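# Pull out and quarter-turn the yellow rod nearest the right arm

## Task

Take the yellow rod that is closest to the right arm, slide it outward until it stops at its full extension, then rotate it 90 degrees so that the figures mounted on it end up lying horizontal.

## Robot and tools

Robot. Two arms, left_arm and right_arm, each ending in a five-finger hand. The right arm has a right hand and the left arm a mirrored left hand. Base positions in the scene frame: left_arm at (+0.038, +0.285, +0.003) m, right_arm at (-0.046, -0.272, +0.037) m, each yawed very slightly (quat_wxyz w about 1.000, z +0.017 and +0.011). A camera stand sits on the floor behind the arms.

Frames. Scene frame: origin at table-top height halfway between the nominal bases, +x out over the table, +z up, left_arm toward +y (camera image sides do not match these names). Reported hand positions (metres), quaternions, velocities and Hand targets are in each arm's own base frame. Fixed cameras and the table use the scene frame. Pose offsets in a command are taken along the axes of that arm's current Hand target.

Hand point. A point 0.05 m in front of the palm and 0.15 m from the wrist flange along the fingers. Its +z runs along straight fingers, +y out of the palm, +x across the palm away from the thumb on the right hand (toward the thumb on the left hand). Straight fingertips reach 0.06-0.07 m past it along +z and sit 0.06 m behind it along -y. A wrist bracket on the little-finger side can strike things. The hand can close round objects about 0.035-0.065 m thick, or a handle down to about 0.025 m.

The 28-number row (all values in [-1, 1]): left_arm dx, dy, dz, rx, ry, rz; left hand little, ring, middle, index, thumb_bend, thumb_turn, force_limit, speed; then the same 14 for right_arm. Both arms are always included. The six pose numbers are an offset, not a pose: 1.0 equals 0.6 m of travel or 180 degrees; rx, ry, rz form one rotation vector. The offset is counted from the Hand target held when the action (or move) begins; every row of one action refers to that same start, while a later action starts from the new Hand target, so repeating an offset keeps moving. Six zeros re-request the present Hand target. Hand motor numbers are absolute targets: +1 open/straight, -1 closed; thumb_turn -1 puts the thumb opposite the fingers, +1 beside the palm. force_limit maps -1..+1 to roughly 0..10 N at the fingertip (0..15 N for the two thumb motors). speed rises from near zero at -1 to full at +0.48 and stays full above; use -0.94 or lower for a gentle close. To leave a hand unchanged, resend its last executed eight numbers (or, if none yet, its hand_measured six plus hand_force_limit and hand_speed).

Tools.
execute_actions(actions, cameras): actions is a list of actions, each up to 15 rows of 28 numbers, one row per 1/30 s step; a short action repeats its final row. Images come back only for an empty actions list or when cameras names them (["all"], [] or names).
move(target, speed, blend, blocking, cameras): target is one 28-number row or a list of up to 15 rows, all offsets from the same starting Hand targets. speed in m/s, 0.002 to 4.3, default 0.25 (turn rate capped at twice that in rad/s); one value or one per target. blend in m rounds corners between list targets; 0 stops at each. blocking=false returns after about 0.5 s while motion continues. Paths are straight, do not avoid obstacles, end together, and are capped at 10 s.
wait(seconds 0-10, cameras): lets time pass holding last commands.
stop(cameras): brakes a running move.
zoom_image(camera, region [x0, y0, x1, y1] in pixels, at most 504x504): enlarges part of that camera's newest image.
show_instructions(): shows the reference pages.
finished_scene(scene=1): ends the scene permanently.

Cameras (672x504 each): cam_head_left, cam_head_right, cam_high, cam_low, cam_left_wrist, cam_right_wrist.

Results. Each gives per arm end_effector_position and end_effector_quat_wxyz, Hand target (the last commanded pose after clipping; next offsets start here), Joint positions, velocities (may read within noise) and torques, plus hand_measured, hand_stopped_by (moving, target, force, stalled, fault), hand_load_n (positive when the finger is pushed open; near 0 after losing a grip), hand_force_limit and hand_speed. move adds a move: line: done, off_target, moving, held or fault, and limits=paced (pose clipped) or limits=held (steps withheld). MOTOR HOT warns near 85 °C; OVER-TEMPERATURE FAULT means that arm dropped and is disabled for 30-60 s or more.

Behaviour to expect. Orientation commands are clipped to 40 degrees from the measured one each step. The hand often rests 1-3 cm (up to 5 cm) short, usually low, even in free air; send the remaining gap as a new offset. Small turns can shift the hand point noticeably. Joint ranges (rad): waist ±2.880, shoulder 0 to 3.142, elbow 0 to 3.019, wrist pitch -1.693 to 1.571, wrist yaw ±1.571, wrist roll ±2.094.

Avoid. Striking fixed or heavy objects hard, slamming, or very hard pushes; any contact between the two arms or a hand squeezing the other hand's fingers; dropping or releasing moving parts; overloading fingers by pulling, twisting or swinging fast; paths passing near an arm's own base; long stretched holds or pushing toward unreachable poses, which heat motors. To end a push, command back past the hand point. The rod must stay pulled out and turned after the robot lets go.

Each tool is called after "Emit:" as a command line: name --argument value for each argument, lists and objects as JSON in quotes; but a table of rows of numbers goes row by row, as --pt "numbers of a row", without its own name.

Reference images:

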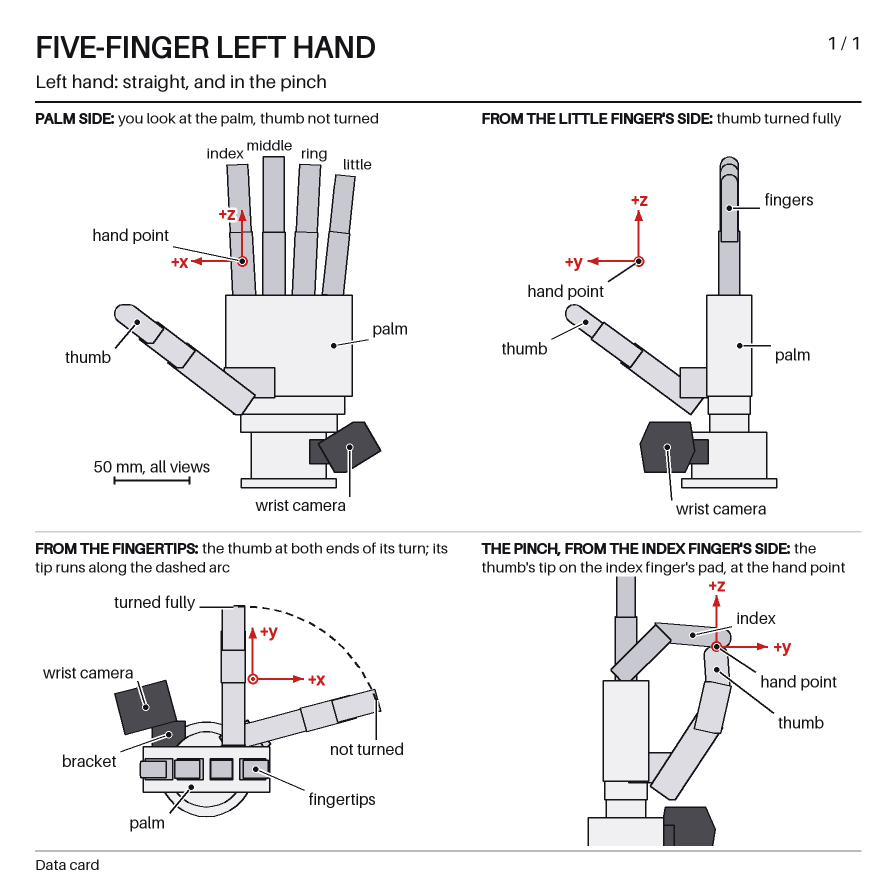

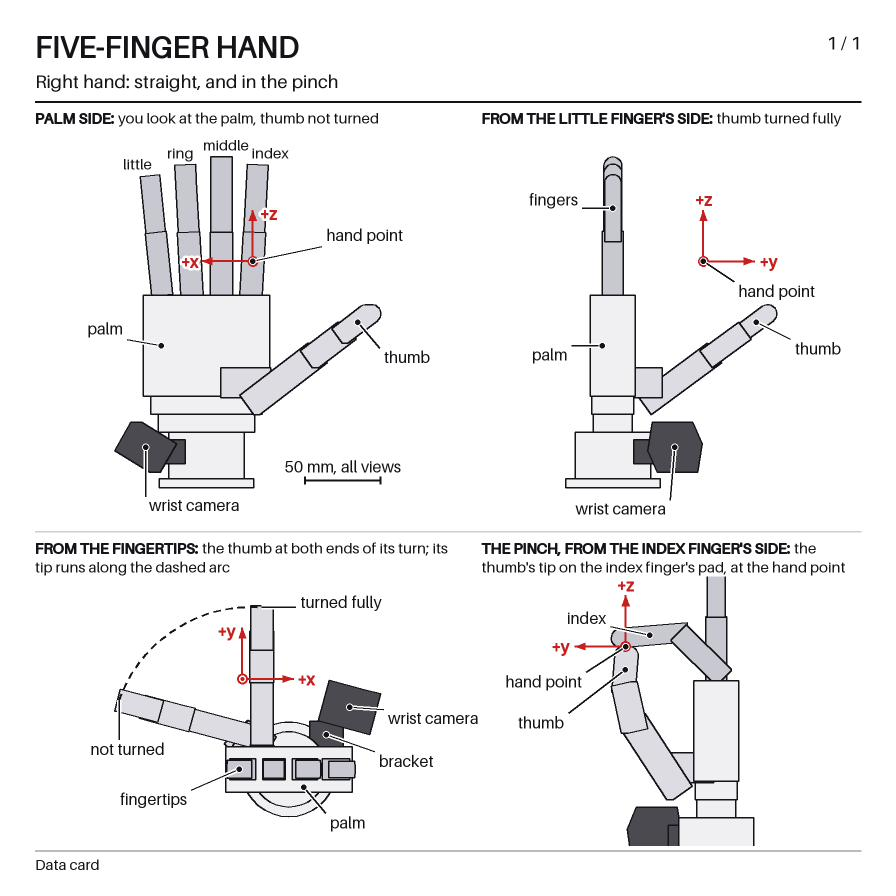

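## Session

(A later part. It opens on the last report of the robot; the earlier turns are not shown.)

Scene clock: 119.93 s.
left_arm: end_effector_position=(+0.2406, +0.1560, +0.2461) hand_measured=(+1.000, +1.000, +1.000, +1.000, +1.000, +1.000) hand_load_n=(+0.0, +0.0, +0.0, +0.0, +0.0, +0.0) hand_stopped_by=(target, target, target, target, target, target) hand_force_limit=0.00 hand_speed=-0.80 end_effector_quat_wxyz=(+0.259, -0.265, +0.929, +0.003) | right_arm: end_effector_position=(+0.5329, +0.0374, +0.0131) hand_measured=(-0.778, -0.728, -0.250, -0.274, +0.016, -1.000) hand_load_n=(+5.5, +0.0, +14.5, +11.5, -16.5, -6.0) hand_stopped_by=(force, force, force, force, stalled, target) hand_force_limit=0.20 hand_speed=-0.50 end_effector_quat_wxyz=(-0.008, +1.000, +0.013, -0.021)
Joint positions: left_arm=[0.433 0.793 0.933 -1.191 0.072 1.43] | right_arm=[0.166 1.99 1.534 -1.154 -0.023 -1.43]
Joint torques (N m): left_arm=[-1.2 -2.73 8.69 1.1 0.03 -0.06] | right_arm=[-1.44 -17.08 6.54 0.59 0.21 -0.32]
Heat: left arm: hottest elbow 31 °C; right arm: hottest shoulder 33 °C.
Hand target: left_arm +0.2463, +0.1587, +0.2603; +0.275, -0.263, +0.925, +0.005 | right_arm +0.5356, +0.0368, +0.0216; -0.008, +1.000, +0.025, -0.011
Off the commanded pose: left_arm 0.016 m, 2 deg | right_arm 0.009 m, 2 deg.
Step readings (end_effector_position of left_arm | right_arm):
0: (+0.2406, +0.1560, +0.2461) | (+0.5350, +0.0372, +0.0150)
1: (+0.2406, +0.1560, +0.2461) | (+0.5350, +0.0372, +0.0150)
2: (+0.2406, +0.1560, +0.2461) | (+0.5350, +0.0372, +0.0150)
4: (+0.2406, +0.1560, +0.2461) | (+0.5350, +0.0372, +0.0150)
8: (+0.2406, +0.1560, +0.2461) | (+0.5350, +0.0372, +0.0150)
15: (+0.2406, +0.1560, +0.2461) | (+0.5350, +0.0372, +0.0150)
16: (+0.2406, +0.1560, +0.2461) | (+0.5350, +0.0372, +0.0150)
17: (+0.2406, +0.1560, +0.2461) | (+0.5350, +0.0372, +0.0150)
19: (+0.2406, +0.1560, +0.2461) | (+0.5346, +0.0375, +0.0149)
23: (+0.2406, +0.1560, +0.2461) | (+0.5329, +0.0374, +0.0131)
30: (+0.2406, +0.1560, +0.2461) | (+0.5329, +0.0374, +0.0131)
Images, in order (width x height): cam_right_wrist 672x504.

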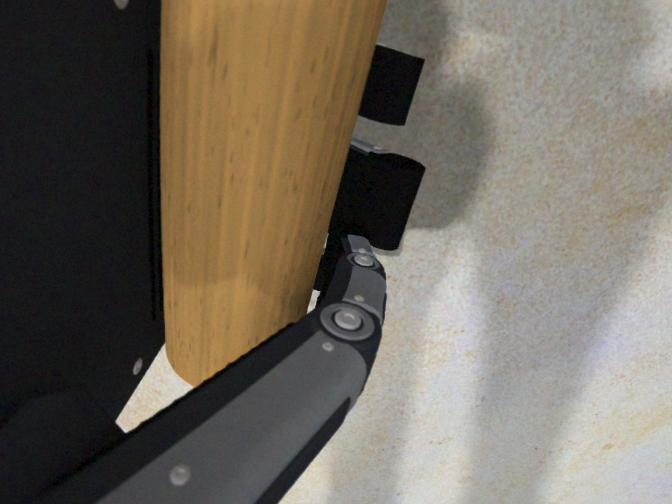

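Emit:
execute_actions --actions '[[[0,0,0,0,0,0,1,1,1,1,1,1,0,-0.8,0,0,0,0,0,0,-0.98,-0.98,0.3,0.3,0,-1,0.2,-0.3]],[[0,0,0,0,0,0,1,1,1,1,1,1,0,-0.8,0,0,0,0,0,0,-0.98,-0.98,0.3,0.3,0.8,-1,0.2,-0.3]]]' --cameras '["cam_right_wrist"]'

Scene clock: 123.10 s.
left_arm: end_effector_position=(+0.2406, +0.1560, +0.2461) hand_measured=(+1.000, +1.000, +1.000, +1.000, +1.000, +1.000) hand_load_n=(+0.0, +0.0, +0.0, +0.0, +0.0, +0.0) hand_stopped_by=(target, target, target, target, target, target) hand_force_limit=0.00 hand_speed=-0.80 end_effector_quat_wxyz=(+0.259, -0.265, +0.929, +0.003) | right_arm: end_effector_position=(+0.5339, +0.0335, +0.0201) hand_measured=(-0.778, -0.728, +0.238, +0.296, +0.800, -1.000) hand_load_n=(+14.0, +1.5, -14.5, -14.0, +0.0, +0.0) hand_stopped_by=(force, force, stalled, target, target, target) hand_force_limit=0.20 hand_speed=-0.30 end_effector_quat_wxyz=(+0.002, +1.000, +0.009, -0.014)
Joint positions: left_arm=[0.433 0.793 0.933 -1.191 0.072 1.43] | right_arm=[0.166 1.979 1.534 -1.156 -0.001 -1.423]
Joint torques (N m): left_arm=[-1.32 -2.55 8.69 1.07 0.04 -0.06] | right_arm=[-1.44 -16.26 6.6 0.72 -0.54 -0.4]
Heat: left arm: hottest elbow 31 °C; right arm: hottest shoulder 33 °C.
Hand target: left_arm +0.2463, +0.1587, +0.2603; +0.275, -0.263, +0.925, +0.005 | right_arm +0.5357, +0.0367, +0.0216; -0.008, +1.000, +0.025, -0.011
Off the commanded pose: left_arm 0.016 m, 2 deg | right_arm 0.004 m, 2 deg.
Step readings (end_effector_position of left_arm | right_arm):
0: (+0.2406, +0.1560, +0.2461) | (+0.5329, +0.0374, +0.0131)
1: (+0.2406, +0.1560, +0.2461) | (+0.5329, +0.0374, +0.0131)
2: (+0.2406, +0.1560, +0.2461) | (+0.5329, +0.0374, +0.0131)
4: (+0.2406, +0.1560, +0.2461) | (+0.5330, +0.0374, +0.0131)
8: (+0.2406, +0.1560, +0.2461) | (+0.5330, +0.0372, +0.0132)
15: (+0.2406, +0.1560, +0.2461) | (+0.5339, +0.0335, +0.0200)
16: (+0.2406, +0.1560, +0.2461) | (+0.5339, +0.0336, +0.0200)
17: (+0.2406, +0.1560, +0.2461) | (+0.5339, +0.0335, +0.0201)
19: (+0.2406, +0.1560, +0.2461) | (+0.5339, +0.0335, +0.0201)
23: (+0.2406, +0.1560, +0.2461) | (+0.5339, +0.0335, +0.0201)
30: (+0.2406, +0.1560, +0.2461) | (+0.5339, +0.0335, +0.0201)
Images, in order (width x height): cam_right_wrist 672x504.

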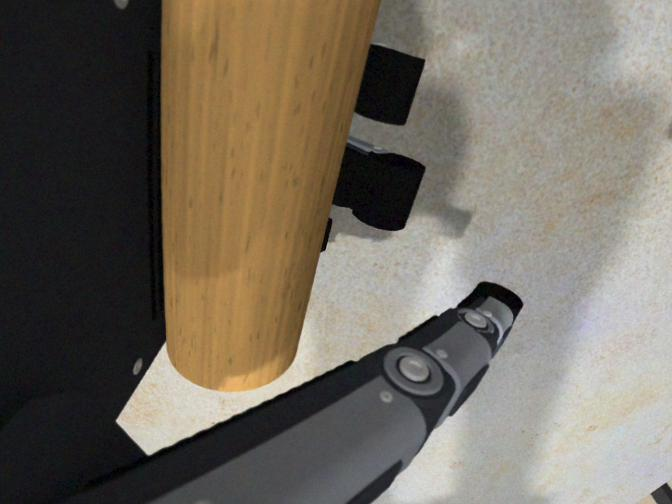

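Emit:
execute_actions --actions '[[[0,0,0,0,0,0,1,1,1,1,1,1,0,-0.8,0,0,0,0,0,0,-0.98,-0.98,-0.98,-0.98,0.8,-1,0.2,-0.5]]]' --cameras '["cam_right_wrist","cam_high"]'

Scene clock: 125.93 s.
left_arm: end_effector_position=(+0.2406, +0.1560, +0.2461) hand_measured=(+1.000, +1.000, +1.000, +1.000, +1.000, +1.000) hand_load_n=(+0.0, +0.0, +0.0, +0.0, +0.0, +0.0) hand_stopped_by=(target, target, target, target, target, target) hand_force_limit=0.00 hand_speed=-0.80 end_effector_quat_wxyz=(+0.259, -0.265, +0.929, +0.003) | right_arm: end_effector_position=(+0.5319, +0.0371, +0.0127) hand_measured=(-0.778, -0.728, -0.762, -0.754, +0.800, -1.000) hand_load_n=(+0.0, +0.5, +4.5, +10.5, +0.0, +0.0) hand_stopped_by=(force, force, force, force, target, target) hand_force_limit=0.20 hand_speed=-0.50 end_effector_quat_wxyz=(-0.007, +1.000, +0.010, -0.020)
Joint positions: left_arm=[0.433 0.793 0.933 -1.191 0.072 1.43] | right_arm=[0.166 1.987 1.529 -1.149 -0.021 -1.424]
Joint torques (N m): left_arm=[-1.38 -2.73 8.68 1.05 0.06 -0.05] | right_arm=[-1.26 -16.79 6.9 0.43 0.16 -0.38]
Heat: left arm: hottest elbow 31 °C; right arm: hottest shoulder 33 °C.
Hand target: left_arm +0.2463, +0.1587, +0.2603; +0.275, -0.263, +0.925, +0.005 | right_arm +0.5355, +0.0367, +0.0215; -0.008, +1.000, +0.025, -0.012
Off the commanded pose: left_arm 0.016 m, 2 deg | right_arm 0.010 m, 2 deg.
Step readings (end_effector_position of left_arm | right_arm):
0: (+0.2406, +0.1560, +0.2461) | (+0.5339, +0.0335, +0.0201)
1: (+0.2406, +0.1560, +0.2461) | (+0.5339, +0.0335, +0.0201)
2: (+0.2406, +0.1560, +0.2461) | (+0.5339, +0.0335, +0.0201)
4: (+0.2406, +0.1560, +0.2461) | (+0.5325, +0.0360, +0.0179)
8: (+0.2406, +0.1560, +0.2461) | (+0.5321, +0.0372, +0.0136)
15: (+0.2406, +0.1560, +0.2461) | (+0.5320, +0.0373, +0.0136)
Images, in order (width x height): cam_high 672x504, cam_right_wrist 672x504.

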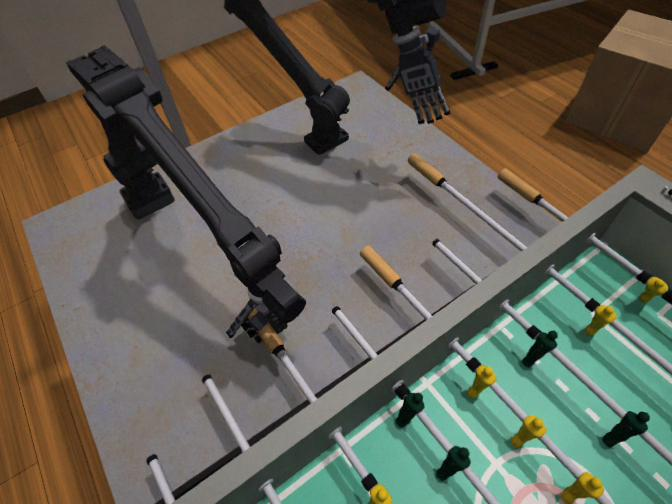

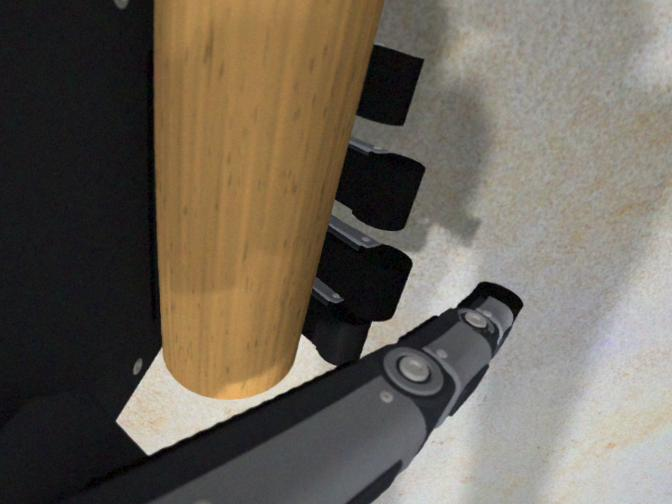

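Emit:
execute_actions --actions '[[[0,0,0,0,0,0,1,1,1,1,1,1,0,-0.8,0,0,0,0,0,0,-0.98,-0.98,-0.98,-0.98,-0.9,-1,0.2,-0.5]]]' --cameras '["cam_right_wrist"]'

Scene clock: 128.47 s.
left_arm: end_effector_position=(+0.2406, +0.1560, +0.2461) hand_measured=(+1.000, +1.000, +1.000, +1.000, +1.000, +1.000) hand_load_n=(+0.0, +0.0, +0.0, +0.5, +0.0, +0.0) hand_stopped_by=(target, target, target, target, target, target) hand_force_limit=0.00 hand_speed=-0.80 end_effector_quat_wxyz=(+0.259, -0.265, +0.929, +0.003) | right_arm: end_effector_position=(+0.5319, +0.0371, +0.0127) hand_measured=(-0.778, -0.728, -0.762, -0.754, +0.500, -1.000) hand_load_n=(+0.0, +0.0, +5.0, +10.5, +9.0, +2.5) hand_stopped_by=(force, force, force, force, force, target) hand_force_limit=0.20 hand_speed=-0.50 end_effector_quat_wxyz=(-0.007, +1.000, +0.010, -0.020)
Joint positions: left_arm=[0.433 0.793 0.933 -1.191 0.072 1.43] | right_arm=[0.166 1.987 1.529 -1.149 -0.021 -1.424]
Joint torques (N m): left_arm=[-1.26 -2.55 8.7 1.11 0.04 -0.05] | right_arm=[-1.44 -16.91 6.9 0.43 0.15 -0.37]
Heat: left arm: hottest elbow 31 °C; right arm: hottest shoulder 34 °C.
Hand target: left_arm +0.2463, +0.1587, +0.2603; +0.275, -0.263, +0.925, +0.005 | right_arm +0.5355, +0.0367, +0.0215; -0.008, +1.000, +0.025, -0.012
Off the commanded pose: left_arm 0.016 m, 2 deg | right_arm 0.009 m, 2 deg.
Step readings (end_effector_position of left_arm | right_arm):
0: (+0.2406, +0.1560, +0.2461) | (+0.5319, +0.0371, +0.0127)
1: (+0.2406, +0.1560, +0.2461) | (+0.5319, +0.0371, +0.0127)
2: (+0.2406, +0.1560, +0.2461) | (+0.5319, +0.0371, +0.0127)
4: (+0.2406, +0.1560, +0.2461) | (+0.5319, +0.0371, +0.0127)
8: (+0.2406, +0.1560, +0.2461) | (+0.5319, +0.0371, +0.0127)
15: (+0.2406, +0.1560, +0.2461) | (+0.5319, +0.0371, +0.0127)
Images, in order (width x height): cam_right_wrist 672x504.

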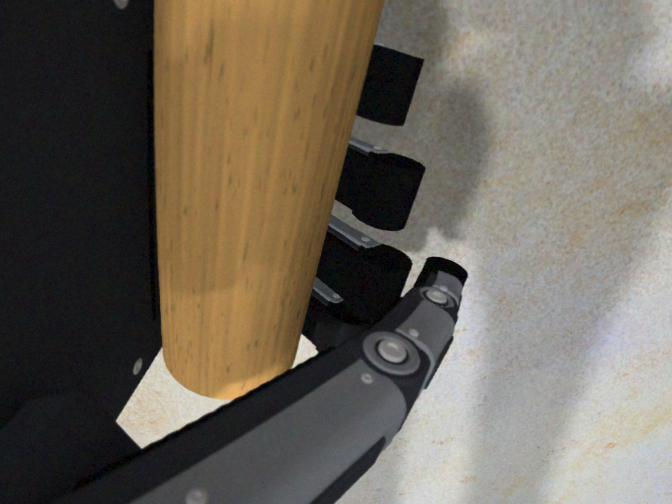

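Emit:
move --target '[0,0,0,0,0,0,1,1,1,1,1,1,0,-0.8,-0.133,0,0.013,0,0,0,-0.98,-0.98,-0.98,-0.98,-0.9,-1,0.2,-0.5]' --speed 0.06 --cameras '["cam_right_wrist","cam_high"]'

Scene clock: 138.37 s.
left_arm: end_effector_position=(+0.2406, +0.1560, +0.2461) hand_measured=(+1.000, +1.000, +1.000, +1.000, +1.000, +1.000) hand_load_n=(+0.0, +0.0, +0.0, +0.0, +0.0, +0.0) hand_stopped_by=(target, target, target, target, target, target) hand_force_limit=0.00 hand_speed=-0.80 end_effector_quat_wxyz=(+0.259, -0.265, +0.929, +0.003) | right_arm: end_effector_position=(+0.4559, +0.0338, +0.0068) hand_measured=(-0.778, -0.728, -0.762, -0.754, +0.500, -1.000) hand_load_n=(+0.5, +0.0, +4.0, +5.5, +9.0, +2.0) hand_stopped_by=(force, force, force, force, force, target) hand_force_limit=0.20 hand_speed=-0.50 end_effector_quat_wxyz=(-0.008, +1.000, +0.015, -0.020)
Joint positions: left_arm=[0.433 0.793 0.933 -1.191 0.072 1.43] | right_arm=[0.185 1.823 1.254 -1.039 -0.023 -1.417]
Joint torques (N m): left_arm=[-1.32 -2.78 8.69 1.1 0.03 -0.05] | right_arm=[-1.44 -15.03 5.55 0.51 0.22 -0.26]
Heat: left arm: hottest elbow 31 °C; right arm: hottest shoulder 35 °C.
Hand target: left_arm +0.2463, +0.1587, +0.2603; +0.275, -0.263, +0.925, +0.005 | right_arm +0.4557, +0.0329, +0.0155; -0.008, +1.000, +0.025, -0.011
Off the commanded pose: left_arm 0.016 m, 2 deg | right_arm 0.009 m, 2 deg.
move: off_target (left_arm)
Images, in order (width x height): cam_high 672x504, cam_right_wrist 672x504.

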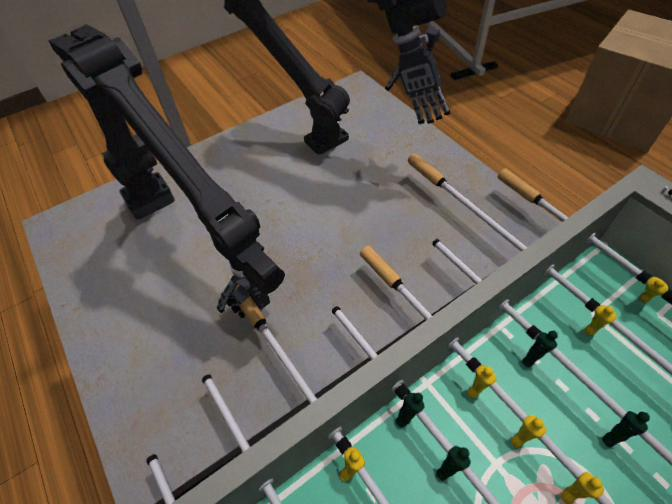

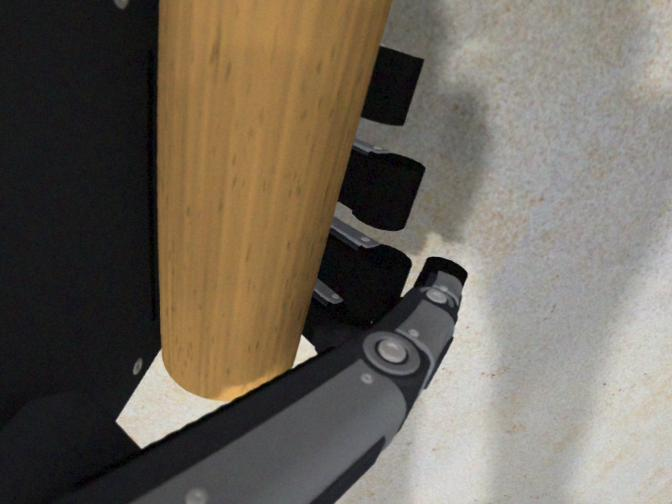

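Emit:
zoom_image --camera "cam_high" --region '[220, 340, 440, 504]'

Scaled by 2.291 from the camera's 672x504 image, which has a finer 960x720 frame.

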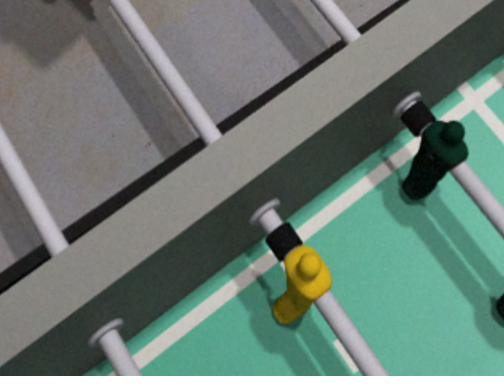

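Emit:
move --target '[0,0,0,0,0,0,1,1,1,1,1,1,0,-0.8,-0.042,0,0.005,0,0,0,-0.98,-0.98,-0.98,-0.98,-0.9,-1,0.2,-0.5]' --speed 0.03 --cameras '["cam_high"]'

Emit:
zoom_image --camera "cam_high" --region '[220, 340, 440, 504]'

Scene clock: 142.73 s.
left_arm: end_effector_position=(+0.2406, +0.1560, +0.2461) hand_measured=(+1.000, +1.000, +1.000, +1.000, +1.000, +1.000) hand_load_n=(+0.0, +0.0, +0.0, +0.0, +0.0, +0.0) hand_stopped_by=(target, target, target, target, target, target) hand_force_limit=0.00 hand_speed=-0.80 end_effector_quat_wxyz=(+0.259, -0.265, +0.929, +0.003) | right_arm: end_effector_position=(+0.4387, +0.0334, +0.0052) hand_measured=(-0.778, -0.728, -0.762, -0.754, +0.500, -1.000) hand_load_n=(+4.0, +0.0, +3.5, +0.0, +8.5, +2.0) hand_stopped_by=(force, force, force, force, force, target) hand_force_limit=0.20 hand_speed=-0.50 end_effector_quat_wxyz=(-0.011, +1.000, +0.017, -0.010)
Joint positions: left_arm=[0.433 0.793 0.933 -1.191 0.072 1.43] | right_arm=[0.19 1.773 1.18 -0.992 -0.025 -1.414]
Joint torques (N m): left_arm=[-1.44 -2.61 8.69 1.1 0.04 -0.06] | right_arm=[-1.32 -14.39 4.93 -0.06 0.28 -0.21]
Heat: left arm: hottest elbow 31 °C; right arm: hottest shoulder 35 °C.
Hand target: left_arm +0.2463, +0.1587, +0.2603; +0.275, -0.263, +0.925, +0.005 | right_arm +0.4304, +0.0316, +0.0130; -0.008, +1.000, +0.025, -0.011
Off the commanded pose: left_arm 0.016 m, 2 deg | right_arm 0.012 m, 1 deg.
move: off_target (left_arm, right_arm)
Images, in order (width x height): cam_high 672x504.

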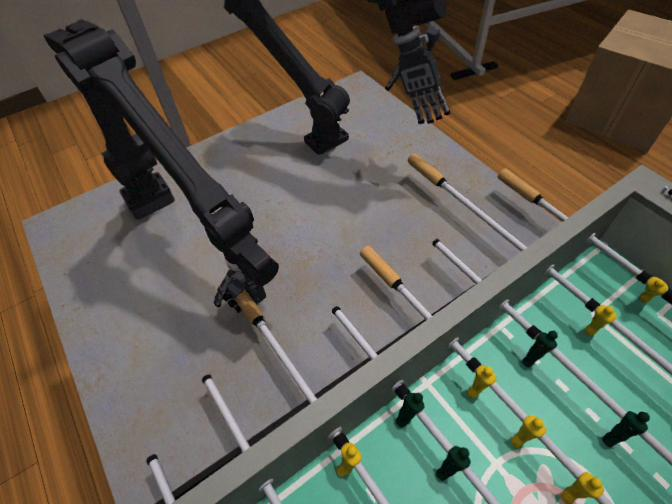

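Scaled by 2.291 from the camera's 672x504 image, which has a finer 960x720 frame.

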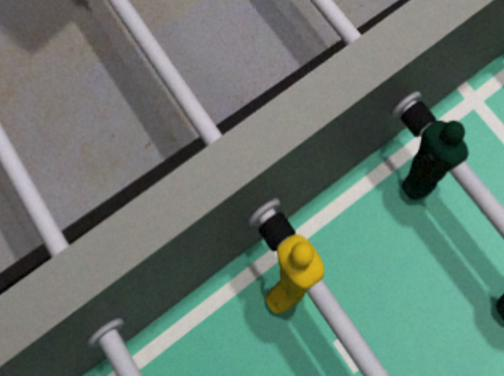

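Emit:
zoom_image --camera "cam_high" --region '[310, 370, 430, 490]'

Scaled by 4.200 from the camera's 672x504 image, which has a finer 960x720 frame.

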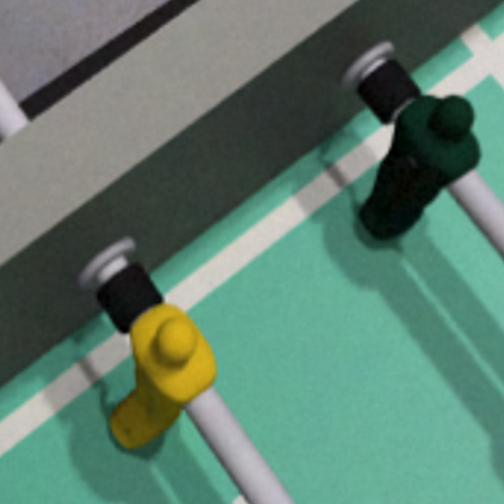

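Emit:
move --target '[0,0,0,0,0,0,1,1,1,1,1,1,0,-0.8,-0.02,0,0.002,0,0,0,-0.98,-0.98,-0.98,-0.98,-0.9,-1,0.2,-0.5]' --speed 0.03 --cameras '["cam_high"]'

Emit:
zoom_image --camera "cam_high" --region '[310, 370, 430, 490]'

Scene clock: 146.43 s.
left_arm: end_effector_position=(+0.2406, +0.1560, +0.2461) hand_measured=(+1.000, +1.000, +1.000, +1.000, +1.000, +1.000) hand_load_n=(+0.0, +0.0, +0.0, +0.0, -0.5, +0.0) hand_stopped_by=(target, target, target, target, target, target) hand_force_limit=0.00 hand_speed=-0.80 end_effector_quat_wxyz=(+0.259, -0.265, +0.929, +0.003) | right_arm: end_effector_position=(+0.4270, +0.0330, +0.0050) hand_measured=(-0.778, -0.728, -0.762, -0.754, +0.500, -1.000) hand_load_n=(+4.5, +0.0, +3.5, +0.0, +9.0, +2.0) hand_stopped_by=(force, force, force, force, force, target) hand_force_limit=0.20 hand_speed=-0.50 end_effector_quat_wxyz=(-0.011, +1.000, +0.019, -0.010)
Joint positions: left_arm=[0.433 0.793 0.933 -1.191 0.072 1.43] | right_arm=[0.194 1.748 1.142 -0.981 -0.025 -1.414]
Joint torques (N m): left_arm=[-1.32 -2.61 8.68 1.11 0.04 -0.06] | right_arm=[-1.26 -13.92 4.83 -0.01 0.27 -0.17]
Heat: left arm: hottest elbow 31 °C; right arm: hottest shoulder 34 °C.
Hand target: left_arm +0.2463, +0.1587, +0.2603; +0.275, -0.263, +0.925, +0.005 | right_arm +0.4185, +0.0311, +0.0121; -0.008, +1.000, +0.025, -0.011
Off the commanded pose: left_arm 0.016 m, 2 deg | right_arm 0.011 m, 1 deg.
move: off_target (left_arm, right_arm)
Images, in order (width x height): cam_high 672x504.

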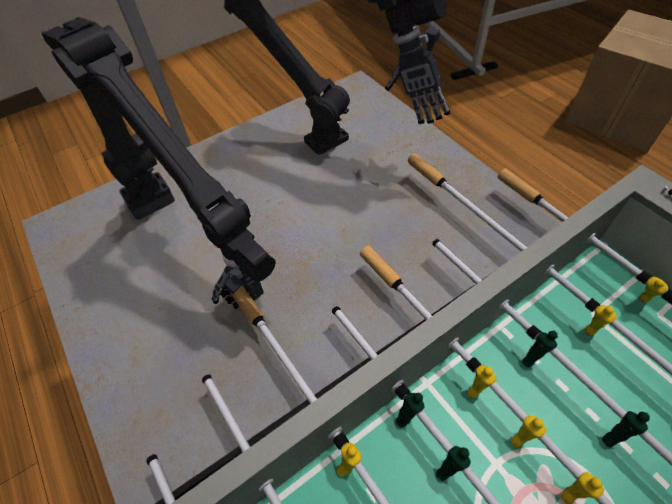

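Scaled by 4.200 from the camera's 672x504 image, which has a finer 960x720 frame.

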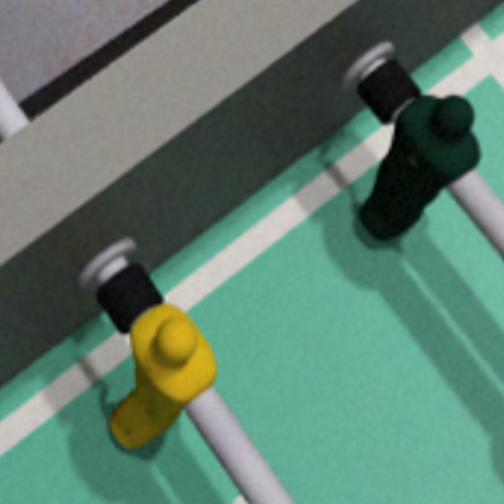

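Emit:
wait --seconds 0 --cameras '["cam_right_wrist","cam_head_left","cam_head_right"]'

Scene clock: 147.90 s.
left_arm: end_effector_position=(+0.2406, +0.1560, +0.2461) hand_measured=(+1.000, +1.000, +1.000, +1.000, +1.000, +1.000) hand_load_n=(+0.0, +0.0, +0.0, +0.0, +0.0, +0.0) hand_stopped_by=(target, target, target, target, target, target) hand_force_limit=0.00 hand_speed=-0.80 end_effector_quat_wxyz=(+0.259, -0.265, +0.929, +0.003) | right_arm: end_effector_position=(+0.4270, +0.0330, +0.0050) hand_measured=(-0.778, -0.728, -0.762, -0.754, +0.500, -1.000) hand_load_n=(+4.5, +0.0, +3.5, +0.0, +9.0, +2.0) hand_stopped_by=(force, force, force, force, force, target) hand_force_limit=0.20 hand_speed=-0.50 end_effector_quat_wxyz=(-0.011, +1.000, +0.019, -0.010)
Joint positions: left_arm=[0.433 0.793 0.933 -1.191 0.072 1.43] | right_arm=[0.194 1.748 1.142 -0.981 -0.025 -1.414]
Joint torques (N m): left_arm=[-1.08 -2.78 8.65 1.11 0.04 -0.06] | right_arm=[-1.26 -14.04 4.83 -0.01 0.28 -0.18]
Heat: left arm: hottest elbow 31 °C; right arm: hottest shoulder 34 °C.
Hand target: left_arm +0.2463, +0.1587, +0.2603; +0.275, -0.263, +0.925, +0.005 | right_arm +0.4185, +0.0311, +0.0122; -0.008, +1.000, +0.025, -0.011
Off the commanded pose: left_arm 0.016 m, 2 deg | right_arm 0.011 m, 1 deg.
Images, in order (width x height): cam_head_left 672x504, cam_head_right 672x504, cam_right_wrist 672x504.

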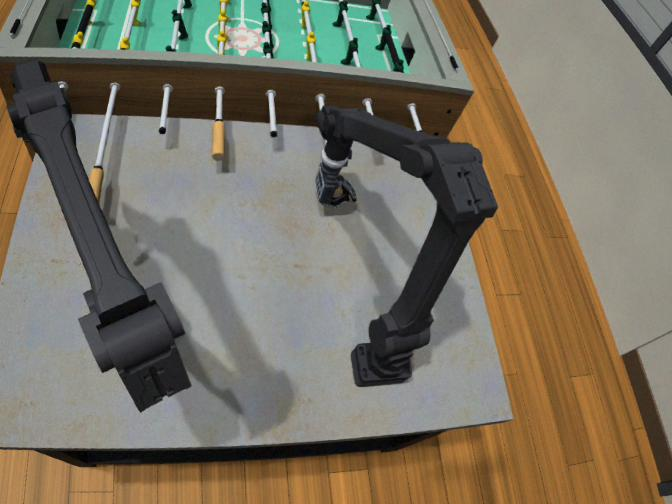

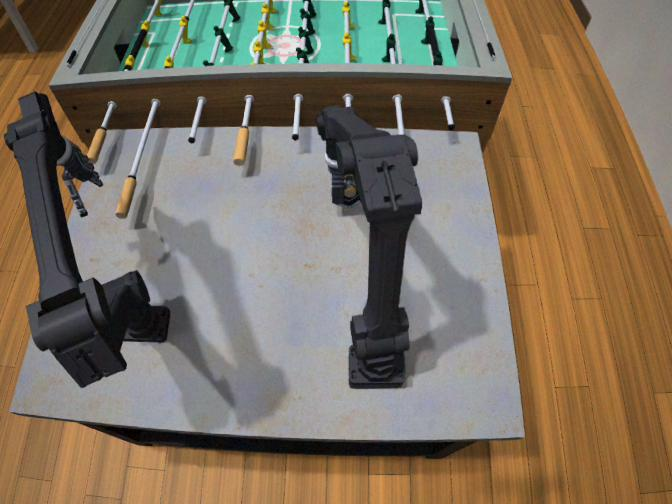

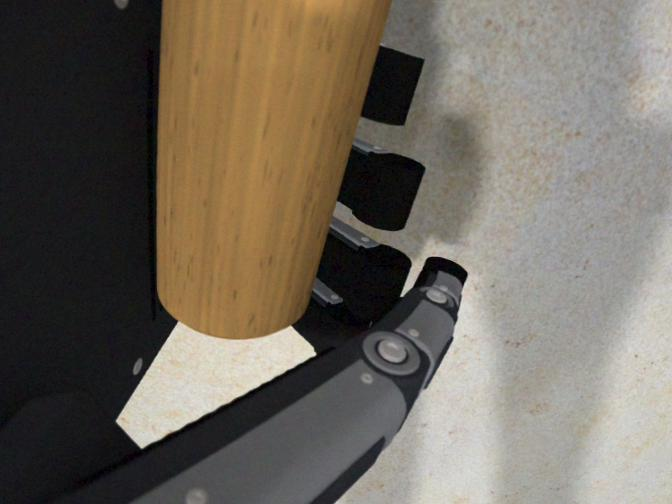

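Emit:
move --pt "0 0 0 0 0 0 1 1 1 1 1 1 0 -0.8 0.005 -0.0208 0.0075 0.0694 0 0 -0.98 -0.98 -0.98 -0.98 -0.9 -1 0.2 -0.5" --pt "0 0 0 0 0 0 1 1 1 1 1 1 0 -0.8 0.005 -0.0428 0.0103 0.1389 0 0 -0.98 -0.98 -0.98 -0.98 -0.9 -1 0.2 -0.5" --speed 0.1 --blend '[0.01,0]' --cameras '["cam_right_wrist","cam_high","cam_head_left"]'

Emit:
zoom_image --camera "cam_high" --region '[310, 370, 430, 490]'

Scene clock: 161.30 s.
left_arm: end_effector_position=(+0.2406, +0.1560, +0.2461) hand_measured=(+1.000, +1.000, +1.000, +1.000, +1.000, +1.000) hand_load_n=(+0.0, +0.0, +0.0, +0.0, +0.0, +0.0) hand_stopped_by=(target, target, target, target, target, target) hand_force_limit=0.00 hand_speed=-0.80 end_effector_quat_wxyz=(+0.259, -0.265, +0.929, +0.003) | right_arm: end_effector_position=(+0.4214, +0.0537, -0.0008) hand_measured=(-0.778, -0.728, -0.762, -0.754, +0.500, -1.000) hand_load_n=(+0.0, +0.0, +4.0, +0.0, +9.0, +2.5) hand_stopped_by=(force, force, force, force, force, target) hand_force_limit=0.20 hand_speed=-0.50 end_effector_quat_wxyz=(-0.217, +0.976, +0.017, -0.020)
Joint positions: left_arm=[0.433 0.793 0.933 -1.191 0.072 1.43] | right_arm=[0.061 1.732 1.119 -0.98 -0.439 -1.551]
Joint torques (N m): left_arm=[-1.38 -2.55 8.65 1.06 0.04 -0.06] | right_arm=[-1.44 -13.04 6.06 0.14 -0.73 -0.13]
Heat: left arm: hottest elbow 31 °C; right arm: hottest shoulder 34 °C.
Hand target: left_arm +0.2463, +0.1587, +0.2603; +0.275, -0.263, +0.925, +0.005 | right_arm +0.4201, +0.0570, +0.0063; -0.224, +0.974, +0.022, -0.017
Off the commanded pose: left_arm 0.016 m, 2 deg | right_arm 0.008 m, 1 deg.
move: off_target (left_arm)
Images, in order (width x height): cam_head_left 672x504, cam_high 672x504, cam_right_wrist 672x504.

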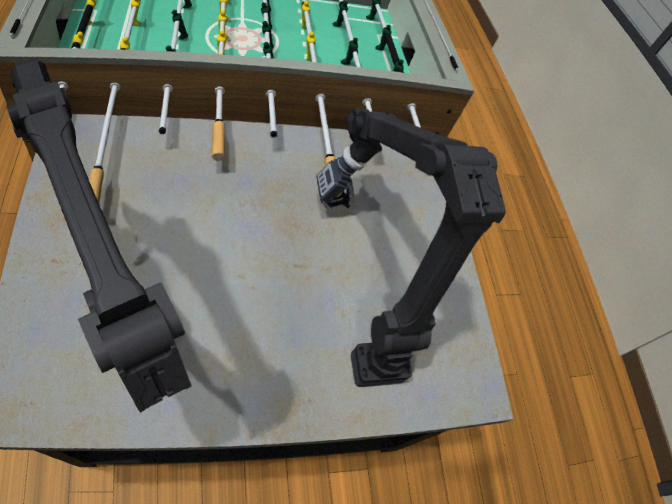

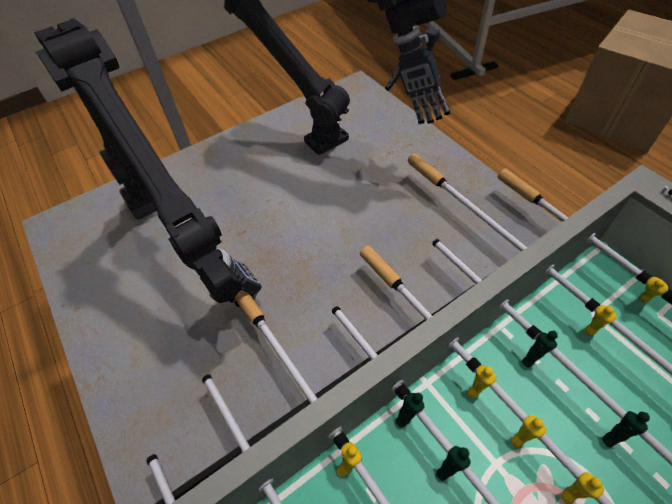

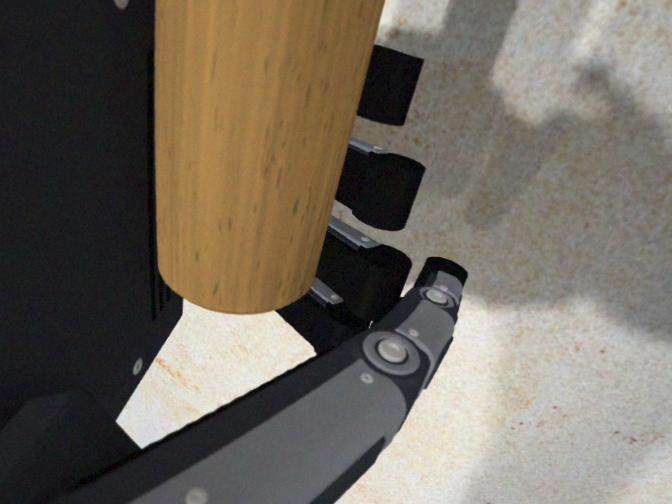

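Scaled by 4.200 from the camera's 672x504 image, which has a finer 960x720 frame.

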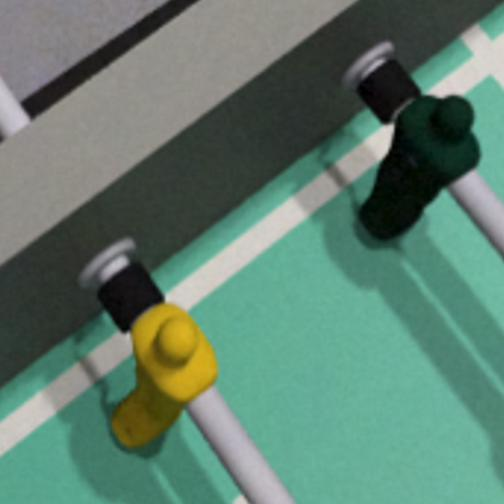

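Emit:
execute_actions --actions '[[[0,0,0,0,0,0,1,1,1,1,1,1,0,-0.8,0,0,0,0,0,0,-0.98,-0.98,-0.98,-0.98,1,-1,0.2,0]],[[0,0,0,0,0,0,1,1,1,1,1,1,0,-0.8,0,0,0,0,0,0,0,0,0,0,1,-1,0.2,-0.3]]]' --cameras '["cam_right_wrist"]'

Scene clock: 170.53 s.
left_arm: end_effector_position=(+0.2406, +0.1560, +0.2461) hand_measured=(+1.000, +1.000, +1.000, +1.000, +1.000, +1.000) hand_load_n=(+0.0, +0.0, +0.0, +0.0, +0.0, +0.0) hand_stopped_by=(target, target, target, target, target, target) hand_force_limit=0.00 hand_speed=-0.80 end_effector_quat_wxyz=(+0.259, -0.265, +0.929, +0.003) | right_arm: end_effector_position=(+0.4221, +0.0561, +0.0022) hand_measured=(+0.000, +0.000, +0.000, +0.000, +1.000, -1.000) hand_load_n=(+0.0, +0.0, +0.0, +0.0, +0.0, +0.0) hand_stopped_by=(target, target, target, target, target, target) hand_force_limit=0.20 hand_speed=-0.30 end_effector_quat_wxyz=(-0.223, +0.974, +0.019, -0.017)
Joint positions: left_arm=[0.433 0.793 0.933 -1.191 0.072 1.43] | right_arm=[0.06 1.726 1.119 -0.981 -0.451 -1.553]
Joint torques (N m): left_arm=[-1.49 -2.49 8.68 1.03 0.04 -0.05] | right_arm=[-1.38 -12.57 6.12 0.16 -0.31 -0.14]
Heat: left arm: hottest elbow 31 °C; right arm: hottest shoulder 33 °C.
Hand target: left_arm +0.2463, +0.1587, +0.2603; +0.275, -0.263, +0.925, +0.005 | right_arm +0.4202, +0.0569, +0.0064; -0.224, +0.974, +0.022, -0.016
Off the commanded pose: left_arm 0.016 m, 2 deg | right_arm 0.005 m, 0 deg.
Step readings (end_effector_position of left_arm | right_arm):
0: (+0.2406, +0.1560, +0.2461) | (+0.4214, +0.0537, -0.0008)
1: (+0.2406, +0.1560, +0.2461) | (+0.4214, +0.0537, -0.0008)
2: (+0.2406, +0.1560, +0.2461) | (+0.4214, +0.0537, -0.0008)
4: (+0.2406, +0.1560, +0.2461) | (+0.4214, +0.0538, -0.0008)
8: (+0.2406, +0.1560, +0.2461) | (+0.4214, +0.0537, -0.0008)
15: (+0.2406, +0.1560, +0.2461) | (+0.4214, +0.0537, -0.0008)
16: (+0.2406, +0.1560, +0.2461) | (+0.4214, +0.0537, -0.0008)
17: (+0.2406, +0.1560, +0.2461) | (+0.4214, +0.0537, -0.0008)
19: (+0.2406, +0.1560, +0.2461) | (+0.4214, +0.0548, -0.0004)
23: (+0.2406, +0.1560, +0.2461) | (+0.4219, +0.0560, +0.0017)
30: (+0.2406, +0.1560, +0.2461) | (+0.4221, +0.0561, +0.0022)
Images, in order (width x height): cam_right_wrist 672x504.

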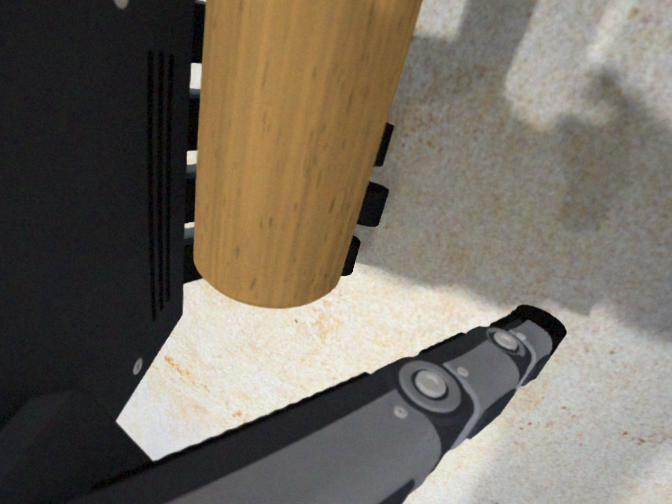

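Emit:
move --pt "0 0 0 0 0 0 1 1 1 1 1 1 0 -0.8 0.046 0.0072 -0.0935 -0.139 0 0 0 0 0 0 1 -1 0.2 -0.3" --pt "0 0 0 0 0 0 1 1 1 1 1 1 0 -0.8 0.0538 -0.0107 -0.1238 -0.25 0 0 0.6 0.6 0.6 0.6 1 -1 0.2 0" --speed 0.1 --cameras '["cam_right_wrist","cam_high"]'

Scene clock: 181.80 s.
left_arm: end_effector_position=(+0.2406, +0.1560, +0.2461) hand_measured=(+1.000, +1.000, +1.000, +1.000, +1.000, +1.000) hand_load_n=(+0.0, +0.0, +0.0, -0.5, +0.0, +0.0) hand_stopped_by=(target, target, target, target, target, target) hand_force_limit=0.00 hand_speed=-0.80 end_effector_quat_wxyz=(+0.259, -0.265, +0.929, +0.003) | right_arm: end_effector_position=(+0.4299, +0.0320, +0.0532) hand_measured=(+0.600, +0.600, +0.600, +0.600, +1.000, -1.000) hand_load_n=(+0.0, +0.0, +1.0, +0.0, +0.0, +0.0) hand_stopped_by=(target, target, target, target, target, target) hand_force_limit=0.20 hand_speed=0.00 end_effector_quat_wxyz=(+0.169, +0.984, +0.039, -0.039)
Joint positions: left_arm=[0.433 0.793 0.933 -1.191 0.072 1.43] | right_arm=[0.323 1.811 1.271 -1.206 0.303 -1.301]
Joint torques (N m): left_arm=[-1.38 -2.61 8.68 1.11 0.03 -0.04] | right_arm=[-2.67 -13.92 10.86 -0.1 0.76 -0.04]
Heat: left arm: hottest elbow 32 °C; right arm: hottest shoulder 33 °C.
Hand target: left_arm +0.2463, +0.1587, +0.2603; +0.275, -0.263, +0.925, +0.005 | right_arm +0.4551, +0.0320, +0.0752; +0.166, +0.986, +0.027, -0.007
Off the commanded pose: left_arm 0.016 m, 2 deg | right_arm 0.034 m, 4 deg.
move: off_target (left_arm, right_arm); target 2's new numbers were sent with right_arm's hand 0.043 m and 5 deg from that target
Images, in order (width x height): cam_high 672x504, cam_right_wrist 672x504.

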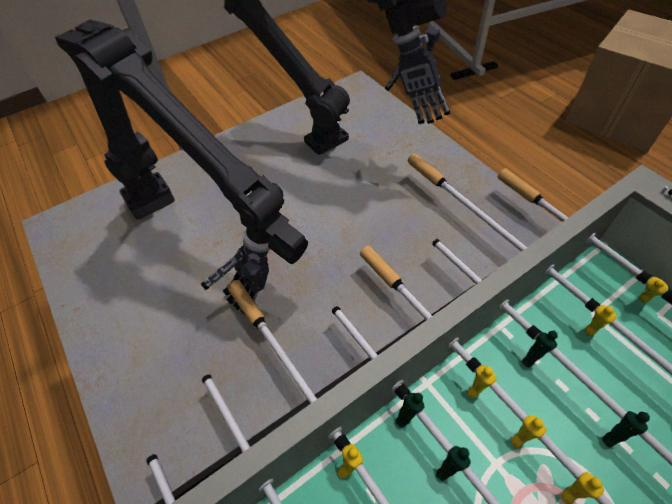

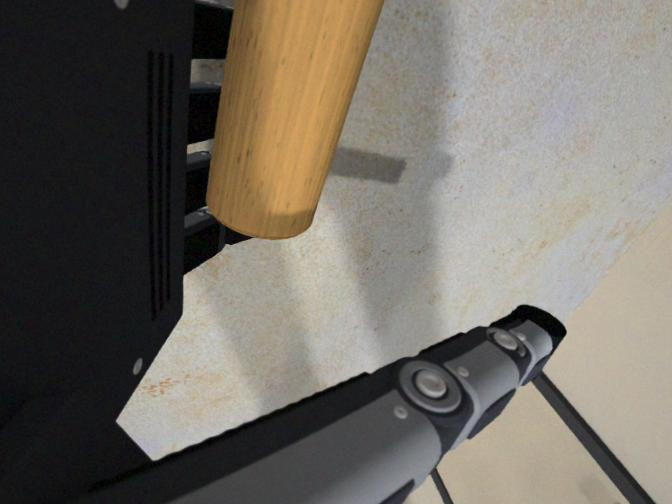

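Emit:
execute_actions --actions '[[[0,0,0,0,0,0,1,1,1,1,1,1,0,-0.8,0,0,0,0,0,0,1,1,1,1,1,-1,0.2,-0.3]]]' --cameras '["cam_right_wrist","cam_high"]'

Emit:
zoom_image --camera "cam_high" --region '[180, 220, 340, 360]'

Scene clock: 186.57 s.
left_arm: end_effector_position=(+0.2406, +0.1560, +0.2461) hand_measured=(+1.000, +1.000, +1.000, +1.000, +1.000, +1.000) hand_load_n=(-0.5, +0.0, +0.0, +0.0, +0.0, +0.0) hand_stopped_by=(target, target, target, target, target, target) hand_force_limit=0.00 hand_speed=-0.80 end_effector_quat_wxyz=(+0.259, -0.265, +0.929, +0.003) | right_arm: end_effector_position=(+0.4348, +0.0309, +0.0618) hand_measured=(+1.000, +1.000, +1.000, +1.000, +1.000, -1.000) hand_load_n=(+0.0, +0.0, +0.0, +0.0, +0.0, +0.0) hand_stopped_by=(target, target, target, target, target, target) hand_force_limit=0.20 hand_speed=-0.30 end_effector_quat_wxyz=(+0.172, +0.984, +0.038, -0.032)
Joint positions: left_arm=[0.433 0.793 0.933 -1.191 0.072 1.43] | right_arm=[0.32 1.802 1.285 -1.216 0.313 -1.301]
Joint torques (N m): left_arm=[-1.2 -2.73 8.66 1.1 0.04 -0.06] | right_arm=[-2.49 -13.22 10.09 0.34 0.41 -0.05]
Heat: left arm: hottest elbow 32 °C; right arm: hottest elbow 34 °C.
Hand target: left_arm +0.2463, +0.1587, +0.2603; +0.275, -0.263, +0.925, +0.005 | right_arm +0.4552, +0.0319, +0.0753; +0.166, +0.986, +0.027, -0.007
Off the commanded pose: left_arm 0.016 m, 2 deg | right_arm 0.024 m, 3 deg.
Step readings (end_effector_position of left_arm | right_arm):
0: (+0.2406, +0.1560, +0.2461) | (+0.4299, +0.0320, +0.0532)
1: (+0.2406, +0.1560, +0.2461) | (+0.4299, +0.0320, +0.0532)
2: (+0.2406, +0.1560, +0.2461) | (+0.4299, +0.0320, +0.0532)
4: (+0.2406, +0.1560, +0.2461) | (+0.4303, +0.0316, +0.0536)
8: (+0.2406, +0.1560, +0.2461) | (+0.4328, +0.0294, +0.0588)
15: (+0.2406, +0.1560, +0.2461) | (+0.4348, +0.0309, +0.0618)
Images, in order (width x height): cam_high 672x504, cam_right_wrist 672x504.

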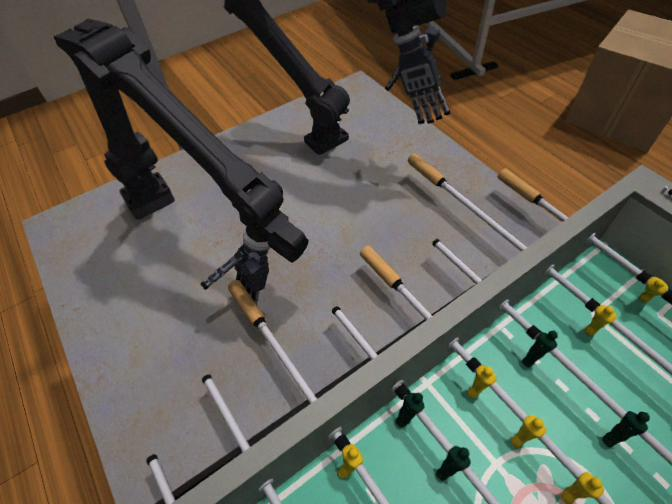

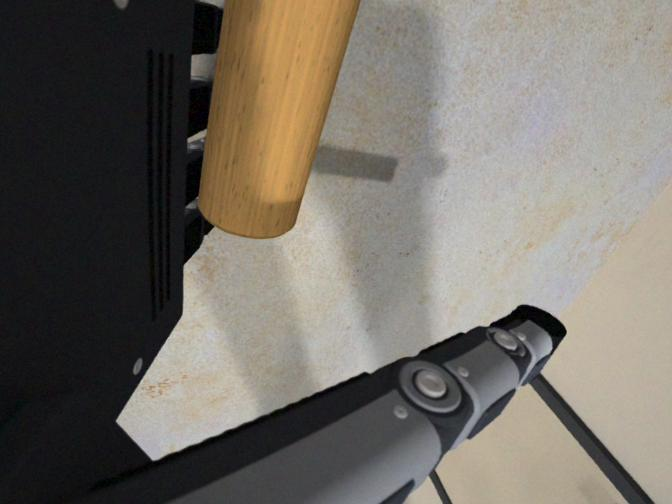

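Scaled by 3.150 from the camera's 672x504 image, which has a finer 960x720 frame.

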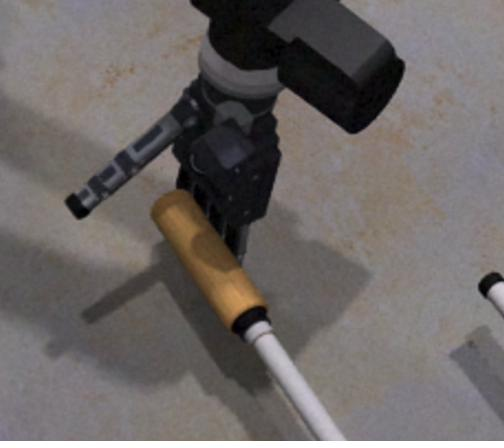

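Emit:
move --target '[0,0,0,0,0,0,1,1,1,1,1,1,0,-0.8,0.0016,-0.0337,0,0,0,0,1,1,1,1,1,-1,0.2,-0.3]' --speed 0.1 --cameras '["cam_right_wrist","cam_high"]'

Scene clock: 192.00 s.
left_arm: end_effector_position=(+0.2406, +0.1560, +0.2461) hand_measured=(+1.000, +1.000, +1.000, +1.000, +1.000, +1.000) hand_load_n=(+0.0, +0.0, +0.0, +0.0, +0.0, +0.0) hand_stopped_by=(target, target, target, target, target, target) hand_force_limit=0.00 hand_speed=-0.80 end_effector_quat_wxyz=(+0.259, -0.265, +0.929, +0.003) | right_arm: end_effector_position=(+0.4386, +0.0416, +0.0646) hand_measured=(+1.000, +1.000, +1.000, +1.000, +1.000, -1.000) hand_load_n=(+0.0, +0.0, +0.5, +0.0, -0.5, +0.0) hand_stopped_by=(target, target, target, target, target, target) hand_force_limit=0.20 hand_speed=-0.30 end_effector_quat_wxyz=(+0.170, +0.985, +0.032, -0.021)
Joint positions: left_arm=[0.433 0.793 0.933 -1.191 0.072 1.43] | right_arm=[0.338 1.805 1.301 -1.216 0.313 -1.273]
Joint torques (N m): left_arm=[-1.32 -2.55 8.72 1.07 0.04 -0.05] | right_arm=[-0.97 -12.04 10.09 0.27 0.26 0.04]
Heat: left arm: hottest elbow 32 °C; right arm: hottest elbow 34 °C.
Hand target: left_arm +0.2463, +0.1587, +0.2603; +0.275, -0.263, +0.925, +0.005 | right_arm +0.4550, +0.0510, +0.0685; +0.166, +0.986, +0.027, -0.007
Off the commanded pose: left_arm 0.016 m, 2 deg | right_arm 0.019 m, 2 deg.
move: off_target (left_arm, right_arm)
Images, in order (width x height): cam_high 672x504, cam_right_wrist 672x504.

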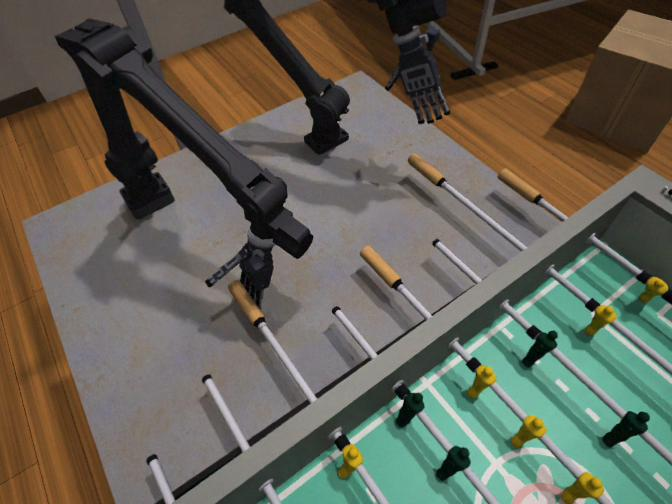

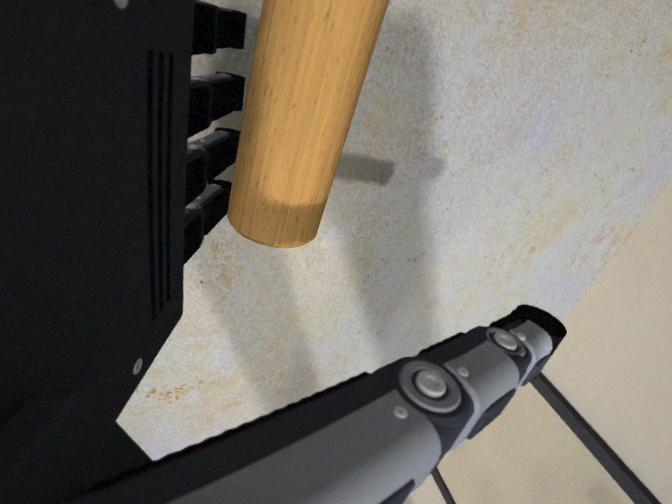

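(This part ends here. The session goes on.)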